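# Load aluminum blank into vise, tray parts, keep blanks on plate

## Task

Put one plain gray aluminum blank on the two loose low bars inside the open vise, with the bars left standing. Its long side must be pressed against the fixed jaw (the end block without hoses) and its short end against the work stop (the short rod between the jaws). Put every finished part flat in the black outfeed tray with its pocket facing up. Every other blank, aluminum or brass, must finish entirely on the infeed plate (the one with short pins), not stacked on another blank and not sitting on a pin. Each blank must finish either in its starting orientation on the plate or flipped over.

## Robot and tools

Robot: two Franka FR3 arms, left_arm and right_arm, each with a Robotiq 140 gripper and a wrist camera. Fixed camera cam_high plus cam_left_wrist and cam_right_wrist, all 896x504. The left gripper's fingers can fold: it grips firmly only near the fingertip quarter of the pads. Closer to the palm, narrow parts may slip or drop, and pressing the tips against a surface folds them quietly, which spoils the next grip. The right gripper's fingers are rigid.

Frames: the scene frame has its origin at table height midway between the arms, +z up, +x out over the table, left_arm toward +y. Calibrated bases: left_arm at (+0.008, +0.343, +0.030) m, right_arm at (+0.048, -0.439, +0.030) m, both nearly unrotated. Each arm reports end_effector_position (m) and end_effector_quat_wxyz in its own base frame; the position is the pinch point between closed pads, with fingertips about 33 mm further out along gripper +z (9 mm when wide open). Fingers close along gripper y. Reported poses can be a few cm off.

The 20-number row (all values in [-1, 1]), used by execute_actions and move: left_arm first, then right_arm, 10 numbers each. Per arm: 7 joint displacements in this order: elbow, waist, upper arm roll, shoulder, wrist pitch, forearm roll, wrist roll; then gripper position, force_limit, speed. Joint numbers are offsets, scaled so 1.0 = 1.632 rad for elbow, waist, upper arm roll and shoulder; 3.472 rad for forearm roll; 2.955 for wrist pitch; 4.439 for wrist roll. They count from the Joint targets shown at the start of that action or call, not from the previous row, so sending the same offset again moves further. Zero joints re-command the current targets. Joint ranges (rad): waist and upper arm roll ±2.901, shoulder ±1.836, elbow -3.077 to -0.117, forearm roll ±2.876, wrist pitch 0.440 to 4.622, wrist roll ±3.051. Stay well inside them (more than 0.05 rad), since passing an end causes a torque fault; an action asking more than 0.018 rad beyond an end is refused.

Gripper numbers are absolute commands, not offsets: position +1 is 140 mm open, about -0.8 pads touching, -1 closes until blocked. force_limit -1..+1 sets squeeze (about 14 N to 58 N at slow close); speed -1..+1 sets finger speed (about 30 to 250 mm/s), and faster closes squeeze harder. Both default to +1. To leave a gripper unchanged, resend its last three numbers; 0 is a real command. Check object_status: 2 means it closed on something (a grip), 3 means it reached the target or the pads met, 1 blocked while opening, 0 moving. position_measured is in counts: 3 open, 75 about 100 mm, 139 about 60 mm, 200 about 20 mm, 230 pads met.

Tools:
- execute_actions(actions, cameras): actions is a list of actions; each action is a list of up to 15 rows, each row one 1/30 s step, the last row held to fill 15 steps (0.5 s). Empty list just reports state. Per step a joint target may lead its measured angle by only a limited amount, and a target putting the gripper over 70 mm away is scaled back, so big motions need several actions.
- move(target, speed, blend, blocking, cameras): target is one row or a list of up to 15 rows, all displacements counted from the same current Joint targets; joints interpolate together to the final angles, no collision avoidance. speed in rad/s (0.01 to 5.26, default 0.5) for the joint with farthest to go; blend in rad rounds corners; blocking=false returns after about 0.5 s while it runs. The result adds a move: line such as done, off_target, moving, held or fault.
- wait(seconds 0-10), stop() to brake a running move, zoom_image(camera, region [x0,y0,x1,y1] px, at most 504x504), clear_fault(arm), read_manual(section), finished_scene(scene 1 or 2), irreversible.

Results give Joint positions, velocities, targets (the base for your next offsets), torques, external torques, flange force (gripper axes), step readings and images. Lines to watch: joint sent to its limit, joint command not followed (clearance check), MOTOR HOT, and fault lines.

Faults: contact torque past the joint load limits (35, 35, 32, 30, 12, 12, 12 N m) or 40 N outside force on an arm, held weight included, stops that arm until clear_fault; if a gripped object pins the arm, release before moving. Overspeed and passing range ends also fault. Long static loads or stretched poses overheat motors and lock the arm 30-60 s.

Avoid: dropping parts or releasing them while moving, slamming, hard pushes, squeezing a part that still rests on something, swinging loads fast, collisions between arms or one gripper closing on the other's fingers, and anything leaving the table. Keep the vise bars upright. Confirm the result visually before finishing; thinking time also advances the scene.

Each tool is called after ">>>" as name([rows], argument=value, ...), one row to a line, values as JSON.

## Session

I'll start by reading the current state and images.

>>> execute_actions(actions=[])

Scene clock: 0.00 s.
left_arm: end_effector_position=(+0.1773, -0.2225, +0.2984) position_measured=3 object_status=3 end_effector_quat_wxyz=(-0.304, -0.357, +0.865, -0.182) | right_arm: end_effector_position=(+0.4602, +0.5841, +0.3235) position_measured=3 object_status=3 end_effector_quat_wxyz=(-0.361, +0.915, -0.176, -0.039)
Joint names: [elbow, waist, upper arm roll, shoulder, wrist pitch, forearm roll, wrist roll]
Joint positions: left_arm=[-2.711 -0.571 0.324 -0.837 1.675 -0.458 0.514] | right_arm=[-1.901 0.775 0.008 0.132 2.481 0.795 -0.941]
Joint velocities: within noise
Joint torques (N m): no reading
External joint torques (N m): no reading
Flange force (N): no reading
Joint targets: left_arm=[-2.711 -0.571 0.324 -0.837 1.675 -0.458 0.514] | right_arm=[-1.901 0.775 0.008 0.132 2.481 0.795 -0.941]
Tool commands: left_gripper/position=+1.0 left_gripper/force_limit=+1.0 left_gripper/speed=+1.0 right_gripper/position=+1.0 right_gripper/force_limit=+1.0 right_gripper/speed=+1.0

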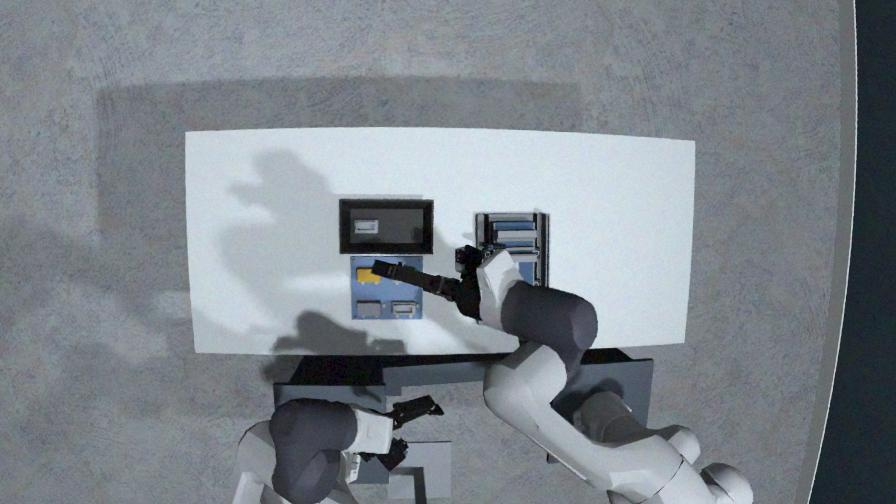

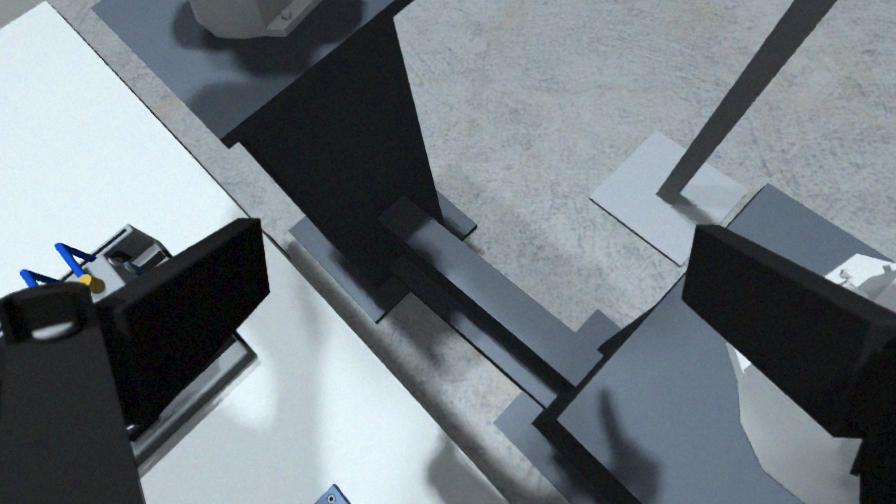

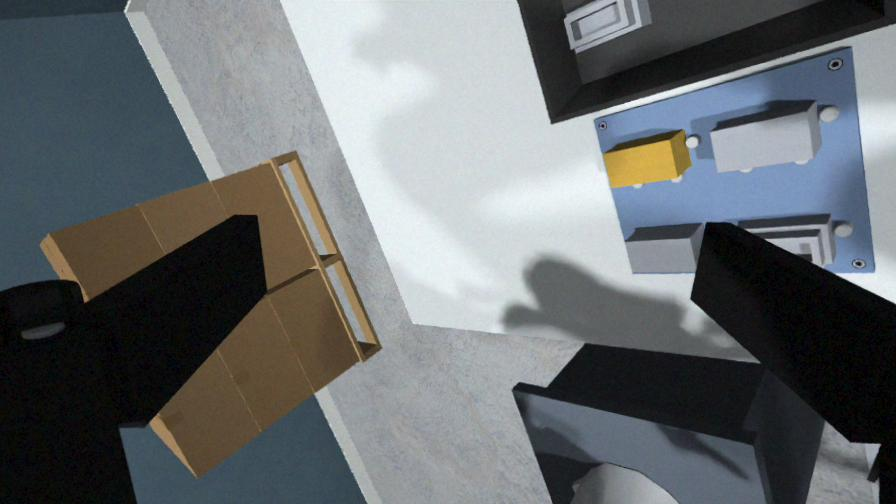

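>>> zoom_image(camera="cam_right_wrist", region=[500, 0, 896, 290])

>>> zoom_image(camera="cam_high", region=[320, 180, 580, 330])

>>> zoom_image(camera="cam_left_wrist", region=[0, 200, 360, 504])

Scaled by 1.273 from the camera's 896x504 image, which has a finer 1280x720 frame.

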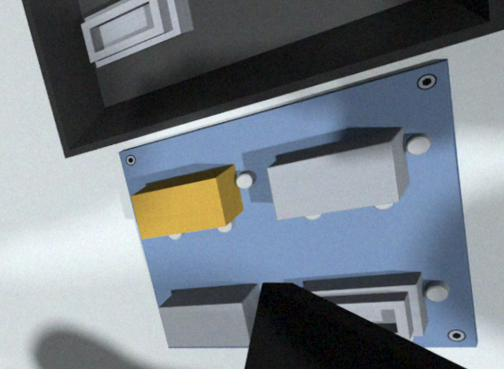

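Scaled by 1.938 from the camera's 896x504 image, which has a finer 1280x720 frame.

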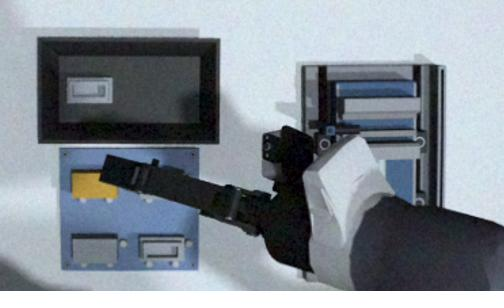

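Scaled by 1.400 from the camera's 896x504 image, which has a finer 1280x720 frame.

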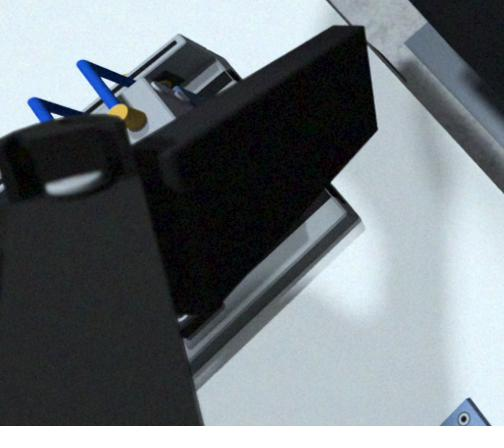

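>>> move(target=[0,0,0,0,0,0,0,1,1,1,-0.125,-0.72,-0.0049,-0.295,-0.2455,-0.229,0.1219,1,1,1], speed=1.0)

Scene clock: 45.17 s.
left_arm: end_effector_position=(+0.1773, -0.2225, +0.2984) position_measured=3 object_status=3 end_effector_quat_wxyz=(-0.304, -0.357, +0.865, -0.182) | right_arm: end_effector_position=(+0.4163, -0.1755, +0.3511) position_measured=3 object_status=3 end_effector_quat_wxyz=(-0.003, +0.708, -0.706, +0.002)
Joint names: [elbow, waist, upper arm roll, shoulder, wrist pitch, forearm roll, wrist roll]
Joint positions: left_arm=[-2.711 -0.571 0.324 -0.837 1.675 -0.458 0.514] | right_arm=[-2.103 -0.399 -0.002 -0.349 1.76 0.003 -0.404]
Joint velocities: left_arm=[within noise] | right_arm=[0 -0.001 -0.001 -0.001 -0.001 0.001 0.006]
Joint torques (N m): left_arm=[23.44 0.55 -3.86 -3.22 1.38 -0.67 -0.06] | right_arm=[26 -0.81 0.63 -20.49 2.33 0.38 0.11]
External joint torques (N m): left_arm=[0.24 0.47 0.97 -0.22 0.11 0.16 -0.07] | right_arm=[1.23 -0.8 0.96 -0.2 -0.29 -0.38 0.11]
Flange force (N): left_arm=[-1.5 1.3 -1.7] | right_arm=[0.5 -2.9 -3.9]
Joint targets: left_arm=[-2.711 -0.571 0.324 -0.837 1.675 -0.458 0.514] | right_arm=[-2.105 -0.401 0.000 -0.350 1.756 0.000 -0.399]
move: done
camera_calibration:
cam_right_wrist: T_world_to_cam=[[-0.999701, -0.0202363, -0.0136973, 0.426959], [-0.023737, 0.937316, 0.347672, 0.0564687], [0.00580313, 0.347893, -0.937516, 0.52331], [0, 0, 0, 1]] pos_world=[0.425135, -0.226345, 0.476827]

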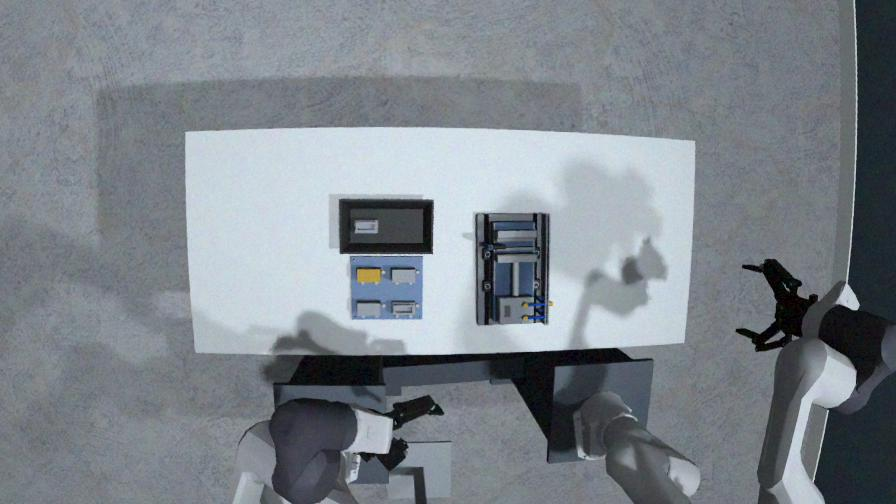

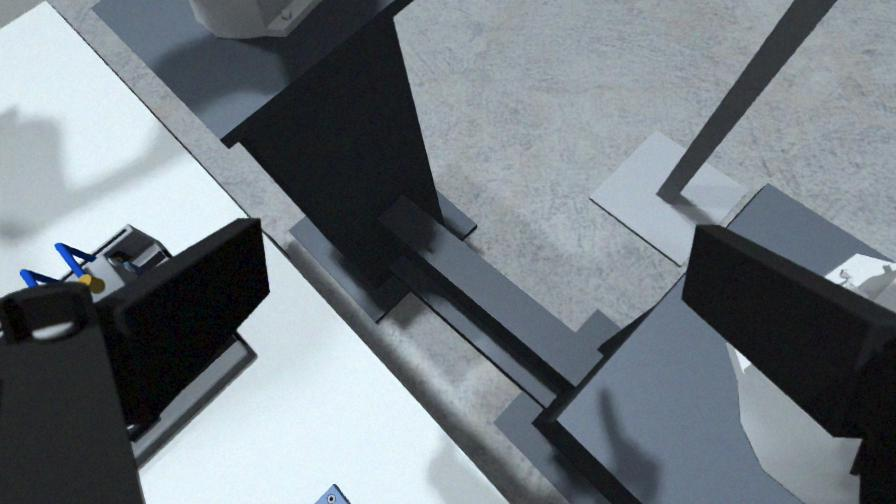

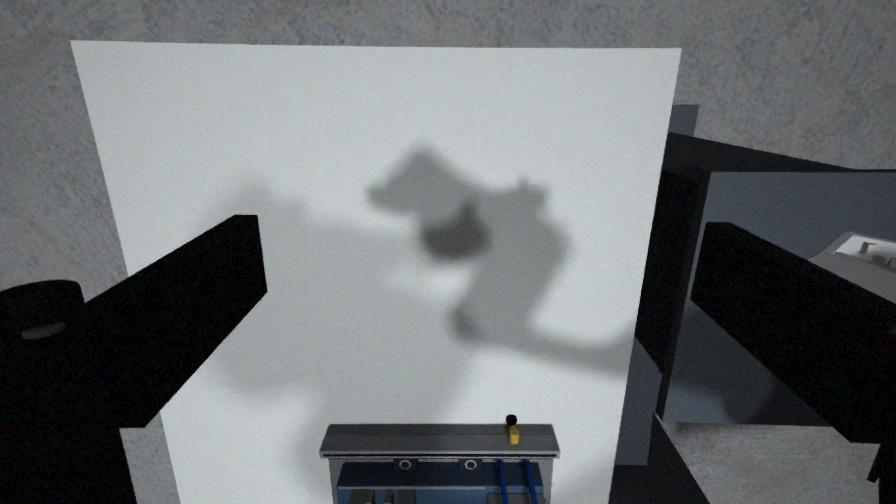

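>>> zoom_image(camera="cam_high", region=[460, 195, 570, 340])

>>> zoom_image(camera="cam_high", region=[325, 185, 445, 330])

Scaled by 3.476 from the camera's 896x504 image, which has a finer 1280x720 frame.

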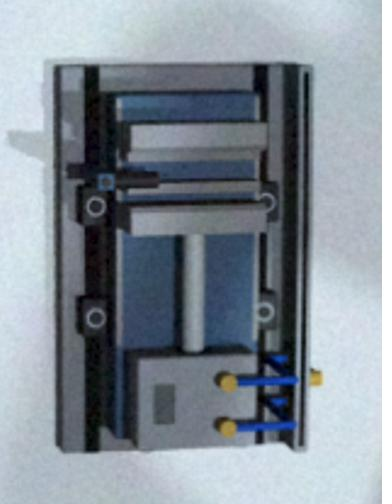

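Scaled by 3.476 from the camera's 896x504 image, which has a finer 1280x720 frame.

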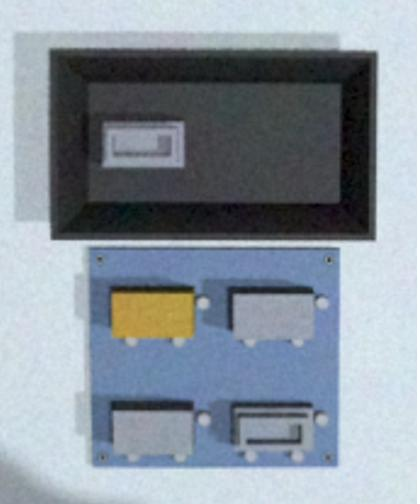

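>>> move(target=[0.4124,0.0558,-0.1985,0.4877,0.1089,0.1319,-0.2239,1,1,1,0.0201,0.4575,0,0.1713,0.0832,0,0.1677,1,1,1], speed=1.0)

Scene clock: 83.87 s.
left_arm: end_effector_position=(+0.4786, -0.2503, +0.2501) position_measured=3 object_status=3 end_effector_quat_wxyz=(+0.002, +0.706, -0.708, +0.000) | right_arm: end_effector_position=(+0.4979, +0.1803, +0.2493) position_measured=3 object_status=3 end_effector_quat_wxyz=(+0.002, +0.709, -0.705, -0.002)
Joint names: [elbow, waist, upper arm roll, shoulder, wrist pitch, forearm roll, wrist roll]
Joint positions: left_arm=[-2.039 -0.481 0.001 -0.043 1.994 -0.004 -0.474] | right_arm=[-2.073 0.345 0.001 -0.071 1.997 0.002 0.341]
Joint velocities: left_arm=[0.001 0.001 0.001 -0.001 -0.001 0 -0.005] | right_arm=[0.001 0.002 0 0 0.001 0 0.005]
Joint torques (N m): left_arm=[24.91 0.8 0.28 -30.48 2.93 1.1 -0.27] | right_arm=[26.33 -0.24 0.24 -29.57 2.74 0.55 0.1]
External joint torques (N m): left_arm=[0.46 0.9 0.41 0.32 0.34 0.41 -0.28] | right_arm=[1.8 -0.13 0.41 0.52 0.23 -0.12 0.1]
Flange force (N): left_arm=[0.5 -2.5 0.2] | right_arm=[-3.0 -7.1 -2.4]
Joint targets: left_arm=[-2.038 -0.480 0.000 -0.041 1.997 0.000 -0.480] | right_arm=[-2.072 0.346 0.000 -0.070 2.001 0.000 0.345]
move: done
camera_calibration:
cam_left_wrist: T_world_to_cam=[[-0.999979, 0.00460329, 0.0044919, 0.485635], [0.00584595, 0.941723, 0.33634, 0.156889], [-0.00268186, 0.336359, -0.94173, 0.463916], [0, 0, 0, 1]] pos_world=[0.485952, -0.306023, 0.381934]
cam_right_wrist: T_world_to_cam=[[-0.999749, -0.0223199, -0.00176476, 0.511679], [-0.0215478, 0.937761, 0.346612, -0.240706], [-0.00608142, 0.346563, -0.938007, 0.309899], [0, 0, 0, 1]] pos_world=[0.508249, 0.129746, 0.375023]

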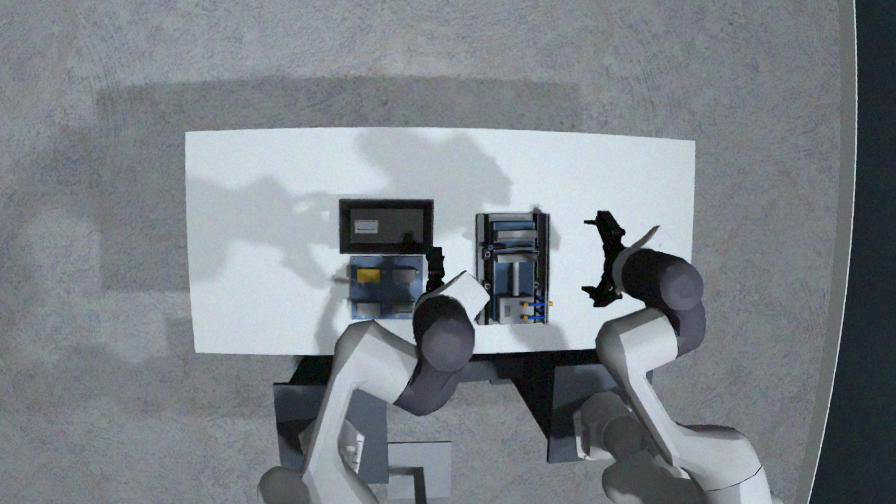

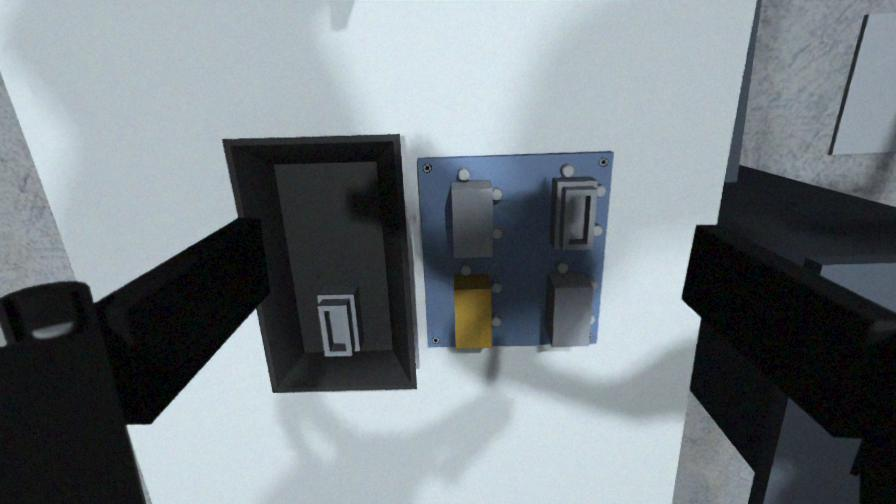

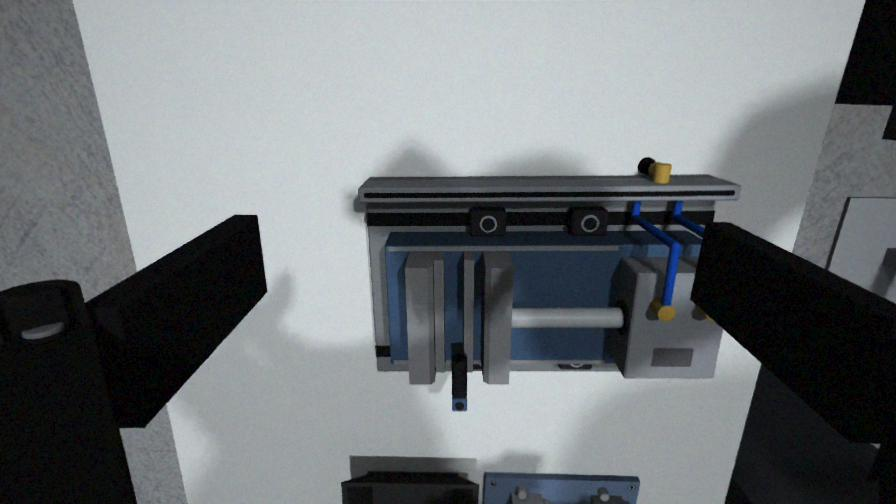

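>>> zoom_image(camera="cam_right_wrist", region=[350, 160, 610, 420])

>>> zoom_image(camera="cam_left_wrist", region=[400, 140, 630, 370])

>>> zoom_image(camera="cam_left_wrist", region=[210, 120, 430, 400])

Scaled by 1.938 from the camera's 896x504 image, which has a finer 1280x720 frame.

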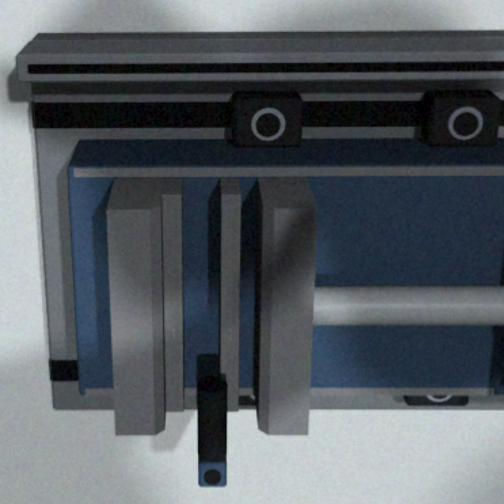

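Scaled by 2.191 from the camera's 896x504 image, which has a finer 1280x720 frame.

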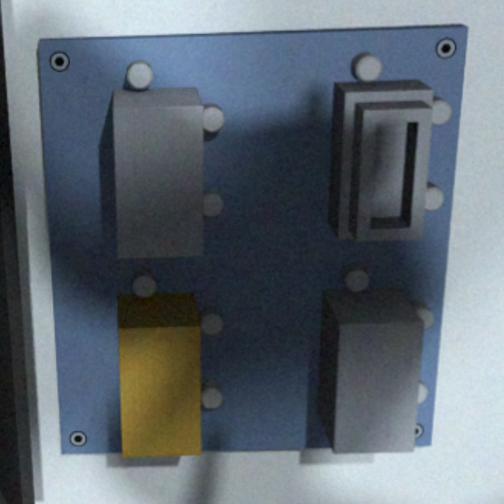

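Scaled by 1.800 from the camera's 896x504 image, which has a finer 1280x720 frame.

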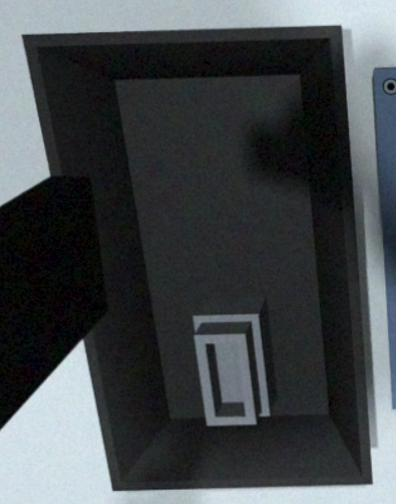

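>>> zoom_image(camera="cam_right_wrist", region=[395, 240, 525, 315])

>>> zoom_image(camera="cam_right_wrist", region=[395, 340, 525, 415])

Scaled by 3.877 from the camera's 896x504 image, which has a finer 1280x720 frame.

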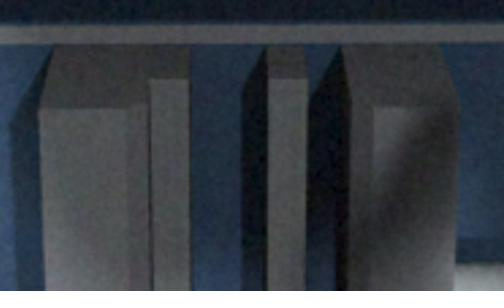

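Scaled by 3.877 from the camera's 896x504 image, which has a finer 1280x720 frame.

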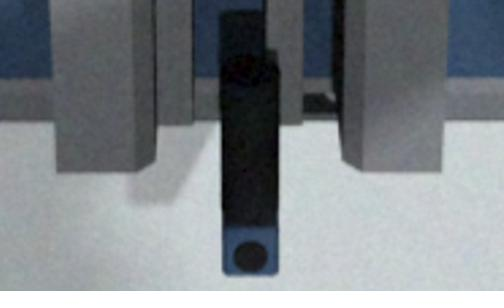

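>>> zoom_image(camera="cam_left_wrist", region=[530, 150, 620, 270])

>>> zoom_image(camera="cam_left_wrist", region=[430, 150, 520, 270])

Scaled by 4.200 from the camera's 896x504 image, which has a finer 1280x720 frame.

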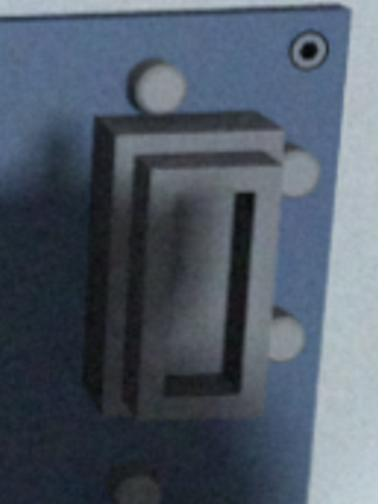

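Scaled by 4.200 from the camera's 896x504 image, which has a finer 1280x720 frame.

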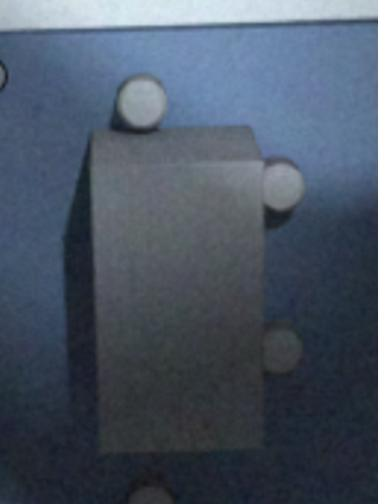

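>>> move(target=[-0.3447,-0.0079,0,-0.1103,0.1295,0,-0.0088,0,-1,0,-0.0363,0.0589,0,0.0781,0.0635,0,0.0165,1,1,1], speed=0.8)

Scene clock: 187.87 s.
left_arm: end_effector_position=(+0.3733, -0.1998, +0.1197) position_measured=129 object_status=3 end_effector_quat_wxyz=(+0.002, +0.717, -0.697, -0.001) | right_arm: end_effector_position=(+0.4958, +0.2343, +0.1702) position_measured=3 object_status=3 end_effector_quat_wxyz=(+0.001, +0.716, -0.698, -0.001)
Joint names: [elbow, waist, upper arm roll, shoulder, wrist pitch, forearm roll, wrist roll]
Joint positions: left_arm=[-2.599 -0.491 0.001 -0.219 2.376 -0.004 -0.514] | right_arm=[-2.13 0.441 0 0.057 2.185 0.002 0.413]
Joint velocities: left_arm=[-0.001 0 0 0.001 0.003 0 -0.004] | right_arm=[0 -0.001 0 0.002 0.003 -0.002 0.004]
Joint torques (N m): left_arm=[21.2 0.08 0.3 -22.29 2.97 0.86 -0.23] | right_arm=[24.91 0.09 0.69 -32.91 2.76 0.47 0.18]
External joint torques (N m): left_arm=[-0.43 0.19 0.62 -0.48 0.37 0.33 -0.23] | right_arm=[1.32 0.3 0.85 0.71 0.22 -0.14 0.18]
Flange force (N): left_arm=[-2.0 2.1 0.6] | right_arm=[-3.9 -5.5 -0.2]
Joint targets: left_arm=[-2.600 -0.492 0.000 -0.221 2.379 0.000 -0.519] | right_arm=[-2.131 0.442 0.000 0.057 2.189 0.000 0.418]
move: done
camera_calibration:
cam_left_wrist: T_world_to_cam=[[-0.999642, -0.0262309, 0.00520961, 0.374375], [-0.0229296, 0.940927, 0.337832, 0.164207], [-0.0137635, 0.337592, -0.941192, 0.328154], [0, 0, 0, 1]] pos_world=[0.382523, -0.255469, 0.251432]
cam_right_wrist: T_world_to_cam=[[-0.99905, -0.0433894, -0.00408177, 0.515716], [-0.0421083, 0.936907, 0.347034, -0.253597], [-0.0112334, 0.346877, -0.937844, 0.219453], [0, 0, 0, 1]] pos_world=[0.507013, 0.18385, 0.295924]

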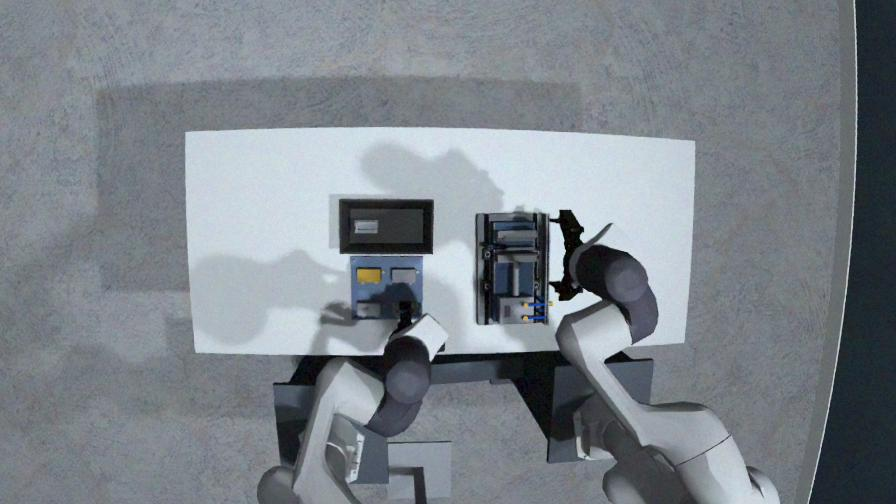

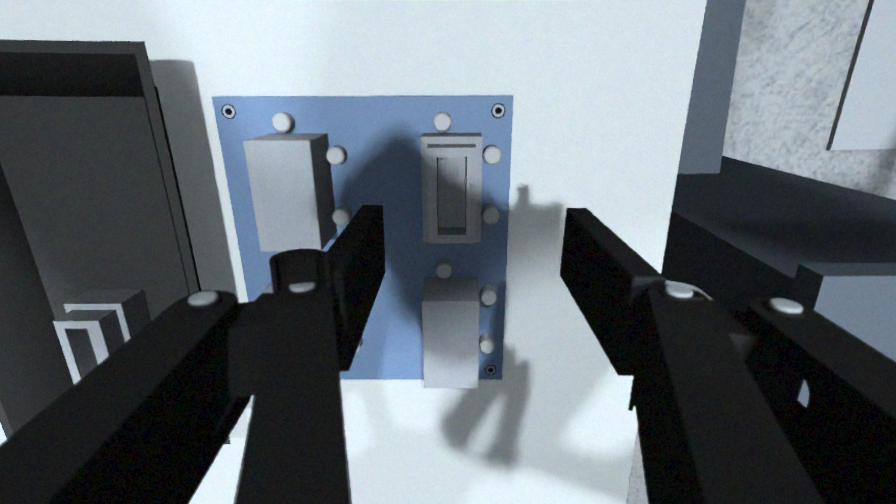

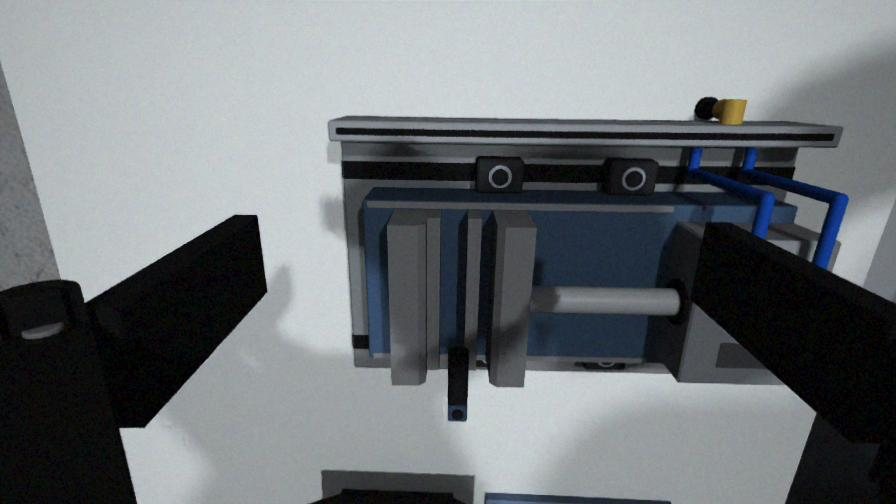

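>>> zoom_image(camera="cam_left_wrist", region=[320, 90, 660, 390])

>>> zoom_image(camera="cam_right_wrist", region=[340, 180, 560, 430])

Scaled by 1.482 from the camera's 896x504 image, which has a finer 1280x720 frame.

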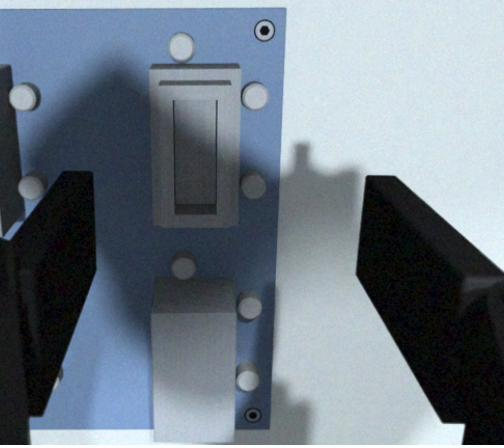

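Scaled by 2.016 from the camera's 896x504 image, which has a finer 1280x720 frame.

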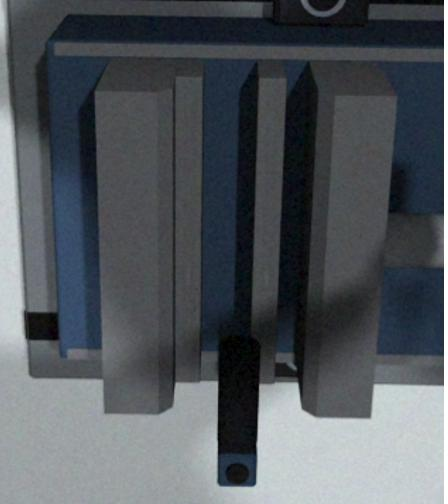

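>>> move([
  [-0.0173,0.0012,0,0.1308,0.0818,0,0.0002,0,-1,-1,0,0,0,0,0,0,0,1,1,1],
  [-0.0173,0.0012,0,0.1308,0.0818,0,0.0002,-1,-1,-1,0,0,0,0,0,0,0,1,1,1],
], speed=0.35)

Scene clock: 224.73 s.
left_arm: end_effector_position=(+0.3809, -0.2033, +0.0401) position_measured=192 object_status=2 end_effector_quat_wxyz=(+0.000, +0.717, -0.697, +0.002) | right_arm: end_effector_position=(+0.4961, +0.2344, +0.1703) position_measured=3 object_status=3 end_effector_quat_wxyz=(+0.001, +0.716, -0.699, -0.001)
Joint names: [elbow, waist, upper arm roll, shoulder, wrist pitch, forearm roll, wrist roll]
Joint positions: left_arm=[-2.628 -0.49 0.001 -0.009 2.621 -0.003 -0.515] | right_arm=[-2.13 0.441 0 0.057 2.185 0.002 0.415]
Joint velocities: within noise
Joint torques (N m): left_arm=[17.59 0.25 0.43 -24.99 2.59 0.62 -0.14] | right_arm=[24.85 0.09 0.79 -32.95 2.64 0.48 0.12]
External joint torques (N m): left_arm=[-0.79 0.43 0.62 0.93 -0.02 0.23 -0.14] | right_arm=[1.45 0.17 0.82 0.44 0.13 -0.12 0.12]
Flange force (N): left_arm=[-0.9 -0.2 2.6] | right_arm=[-3.6 -5.4 -0.9]
Joint targets: left_arm=[-2.628 -0.490 0.000 -0.008 2.621 0.000 -0.518] | right_arm=[-2.131 0.442 0.000 0.057 2.189 0.000 0.418]
move: done
camera_calibration:
cam_left_wrist: T_world_to_cam=[[-0.999609, -0.0279494, -0.000652332, 0.382071], [-0.0265446, 0.941527, 0.33589, 0.196137], [-0.00877373, 0.335776, -0.941901, 0.252211], [0, 0, 0, 1]] pos_world=[0.389341, -0.258676, 0.171927]
cam_right_wrist: T_world_to_cam=[[-0.999131, -0.0414063, -0.0048654, 0.515639], [-0.0405178, 0.936882, 0.34729, -0.254604], [-0.0098217, 0.347185, -0.937745, 0.21871], [0, 0, 0, 1]] pos_world=[0.507023, 0.183952, 0.296025]

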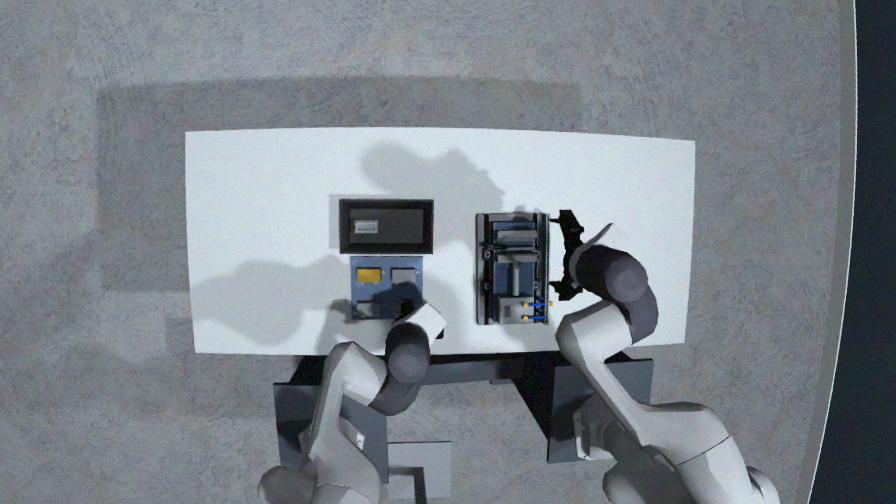

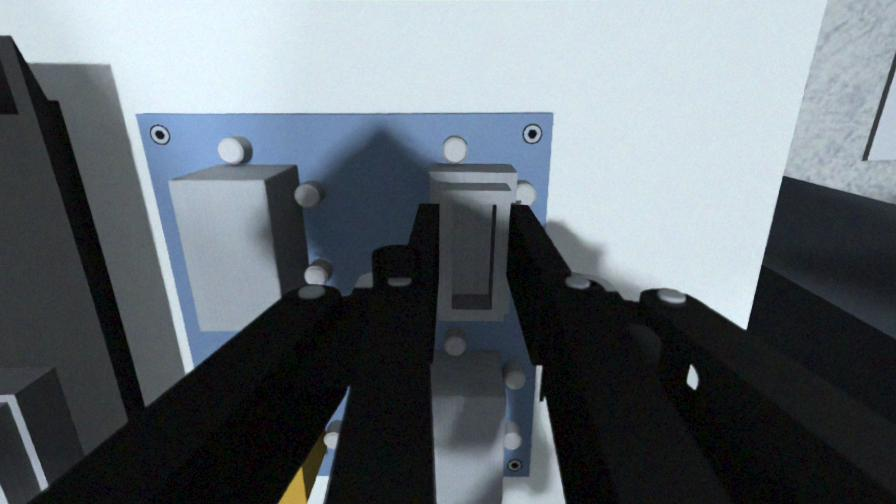

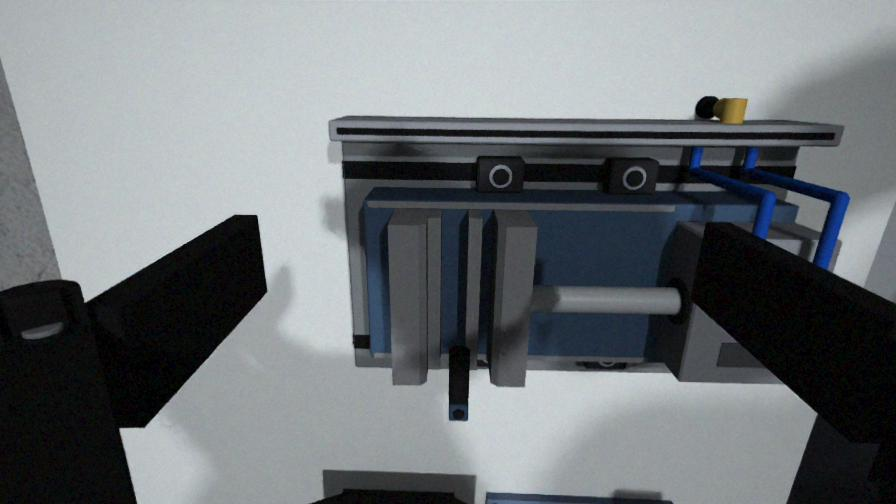

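>>> move([
  [0.0189,0,0,-0.0925,-0.0618,0,0,-1,-1,-1,0,0,0,0,0,0,0,1,1,1],
  [0.4653,0.1021,0,0.2386,-0.1255,0,0.0376,-1,-1,-1,0,0,0,0,0,0,0,1,1,1],
  [0.4507,0.1021,0,0.2857,-0.0915,0,0.0376,-1,-1,-1,0,0,0,0,0,0,0,1,1,1],
], speed=[0.4,0.7,0.4], blend=[0.03,0.03,0])

Scene clock: 247.23 s.
left_arm: end_effector_position=(+0.5961, -0.2011, +0.0462) position_measured=192 object_status=2 end_effector_quat_wxyz=(+0.003, +0.719, -0.695, -0.004) | right_arm: end_effector_position=(+0.4961, +0.2345, +0.1703) position_measured=3 object_status=3 end_effector_quat_wxyz=(+0.001, +0.716, -0.699, -0.001)
Joint names: [elbow, waist, upper arm roll, shoulder, wrist pitch, forearm roll, wrist roll]
Joint positions: left_arm=[-1.895 -0.325 0 0.462 2.347 -0.003 -0.356] | right_arm=[-2.13 0.441 0 0.057 2.185 0.002 0.415]
Joint velocities: left_arm=[0.001 -0.002 0 0.001 0.003 0 0.007] | right_arm=[within noise]
Joint torques (N m): left_arm=[22.76 0.45 0.84 -45.34 2.97 0.77 -0.02] | right_arm=[24.88 0.03 0.77 -32.97 2.64 0.5 0.08]
External joint torques (N m): left_arm=[0.99 0.74 0.68 -1.16 0.42 0.24 -0.02] | right_arm=[1.33 0.01 0.7 0.62 0.11 -0.1 0.08]
Flange force (N): left_arm=[-0.8 -0.9 -1.4] | right_arm=[-3.3 -5.6 -0.6]
Joint targets: left_arm=[-1.893 -0.324 0.000 0.458 2.351 0.000 -0.351] | right_arm=[-2.131 0.442 0.000 0.057 2.189 0.000 0.418]
move: done
camera_calibration:
cam_left_wrist: T_world_to_cam=[[-0.99939, -0.0330254, 0.0113295, 0.595553], [-0.0272121, 0.940073, 0.339886, 0.197633], [-0.0218754, 0.339371, -0.940398, 0.267713], [0, 0, 0, 1]] pos_world=[0.606424, -0.256975, 0.177837]
cam_right_wrist: T_world_to_cam=[[-0.999132, -0.0413716, -0.00495907, 0.515662], [-0.0405178, 0.936883, 0.347286, -0.254603], [-0.0097217, 0.347185, -0.937746, 0.21866], [0, 0, 0, 1]] pos_world=[0.507024, 0.183952, 0.296025]

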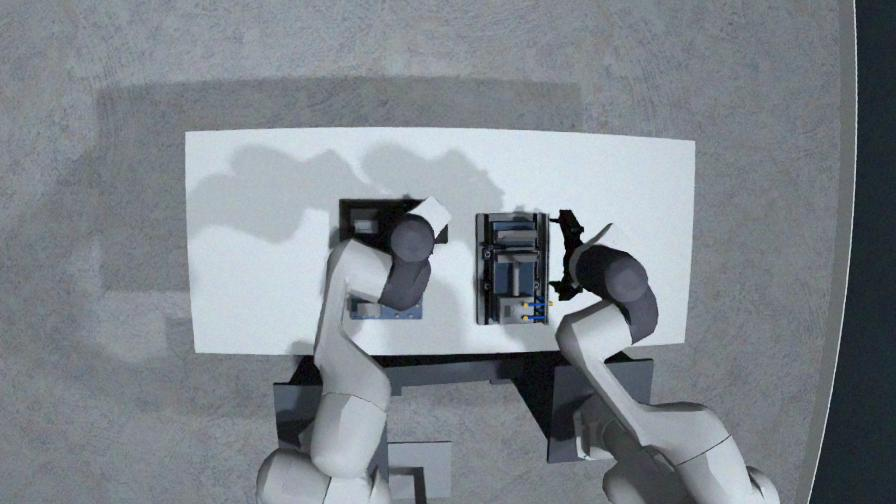

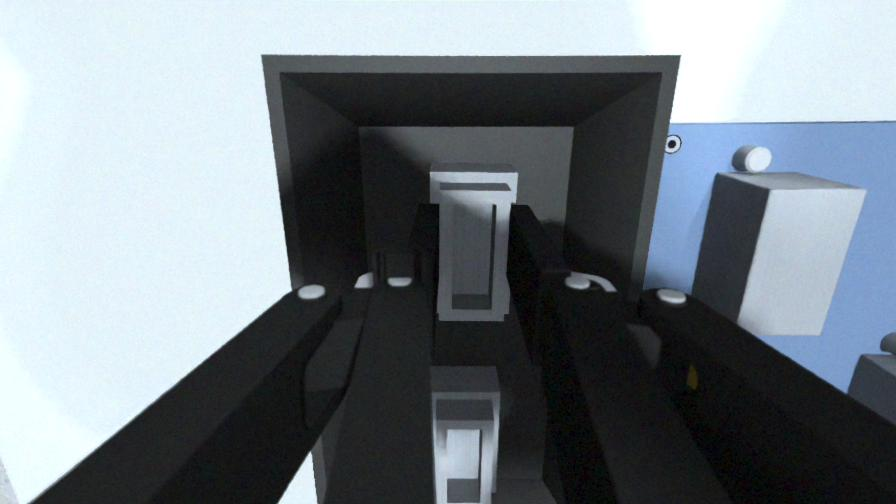

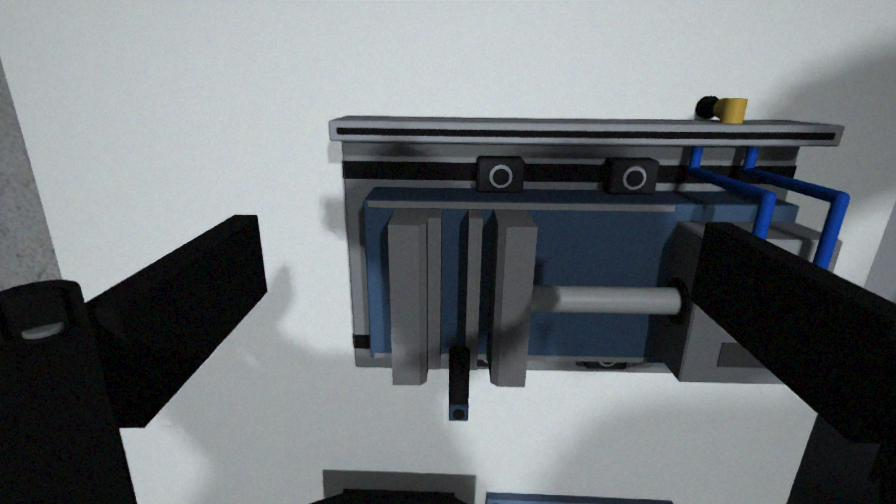

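>>> zoom_image(camera="cam_left_wrist", region=[400, 140, 550, 340])

>>> zoom_image(camera="cam_left_wrist", region=[400, 350, 550, 504])

Scaled by 2.520 from the camera's 896x504 image, which has a finer 1280x720 frame.

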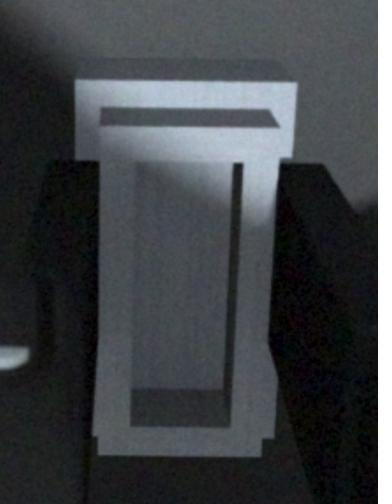

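Scaled by 3.273 from the camera's 896x504 image, which has a finer 1280x720 frame.

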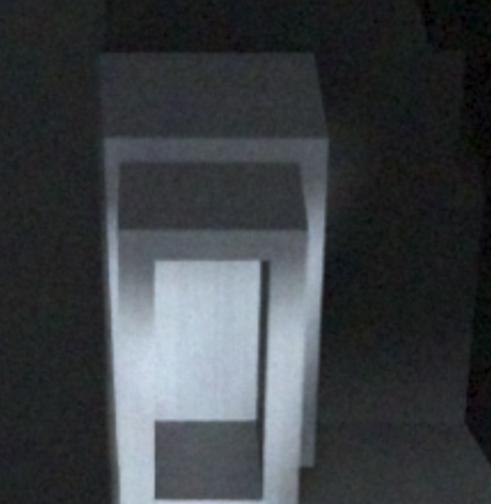

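>>> move(target=[-0.00163,0,0,0.01366,0.00845,0,0,-1,-1,-1,0,0,0,0,0,0,0,1,1,1], speed=0.05, cameras=["cam_left_wrist"])

Scene clock: 270.30 s.
left_arm: end_effector_position=(+0.6010, -0.2027, +0.0431) position_measured=192 object_status=2 end_effector_quat_wxyz=(+0.000, +0.718, -0.696, +0.002) | right_arm: end_effector_position=(+0.4961, +0.2345, +0.1703) position_measured=3 object_status=3 end_effector_quat_wxyz=(+0.001, +0.716, -0.699, -0.001)
Joint names: [elbow, waist, upper arm roll, shoulder, wrist pitch, forearm roll, wrist roll]
Joint positions: left_arm=[-1.894 -0.325 0 0.471 2.368 -0.003 -0.354] | right_arm=[-2.13 0.441 0 0.057 2.186 0.002 0.415]
Joint velocities: within noise
Joint torques (N m): left_arm=[20.03 0.4 0.66 -38.42 3.49 0.74 0.11] | right_arm=[24.92 0.05 0.84 -32.94 2.64 0.48 0.02]
External joint torques (N m): left_arm=[-1.62 0.79 0.57 5.87 0.92 0.21 0.11] | right_arm=[1.45 0.08 0.82 0.59 0.12 -0.12 0.02]
Flange force (N): left_arm=[1.0 -6.7 12.1] | right_arm=[-3.5 -5.9 -0.8]
Joint targets: left_arm=[-1.895 -0.324 0.000 0.481 2.376 0.000 -0.351] | right_arm=[-2.131 0.442 0.000 0.057 2.189 0.000 0.418]
move: done
camera_calibration:
cam_left_wrist: T_world_to_cam=[[-0.999515, -0.031092, -0.00195893, 0.601478], [-0.0299479, 0.941604, 0.335389, 0.202467], [-0.00858337, 0.335285, -0.942078, 0.256617], [0, 0, 0, 1]] pos_world=[0.609452, -0.257982, 0.175026]
Images, in order (width x height): cam_left_wrist 896x504.

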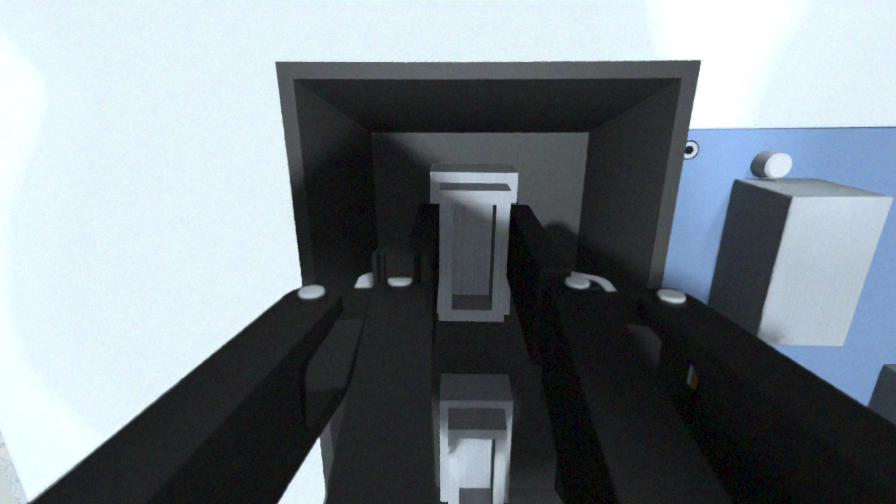

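>>> zoom_image(camera="cam_left_wrist", region=[400, 350, 550, 504])

>>> zoom_image(camera="cam_left_wrist", region=[410, 140, 540, 340])

Scaled by 3.273 from the camera's 896x504 image, which has a finer 1280x720 frame.

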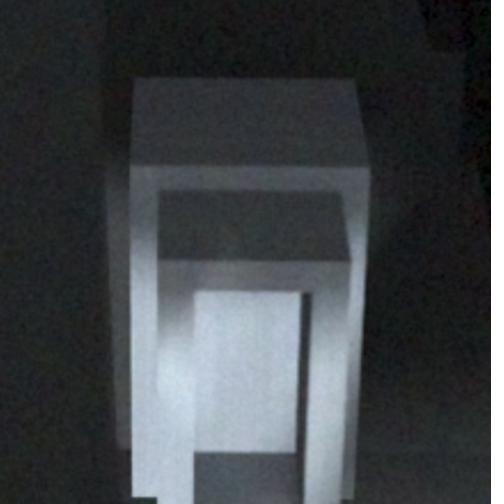

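Scaled by 2.520 from the camera's 896x504 image, which has a finer 1280x720 frame.

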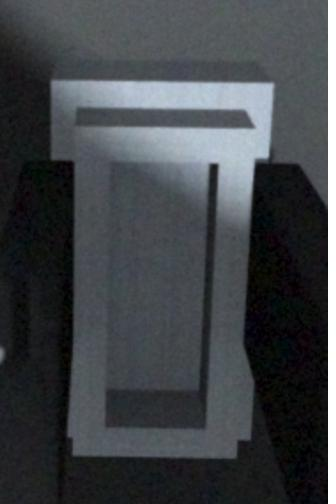

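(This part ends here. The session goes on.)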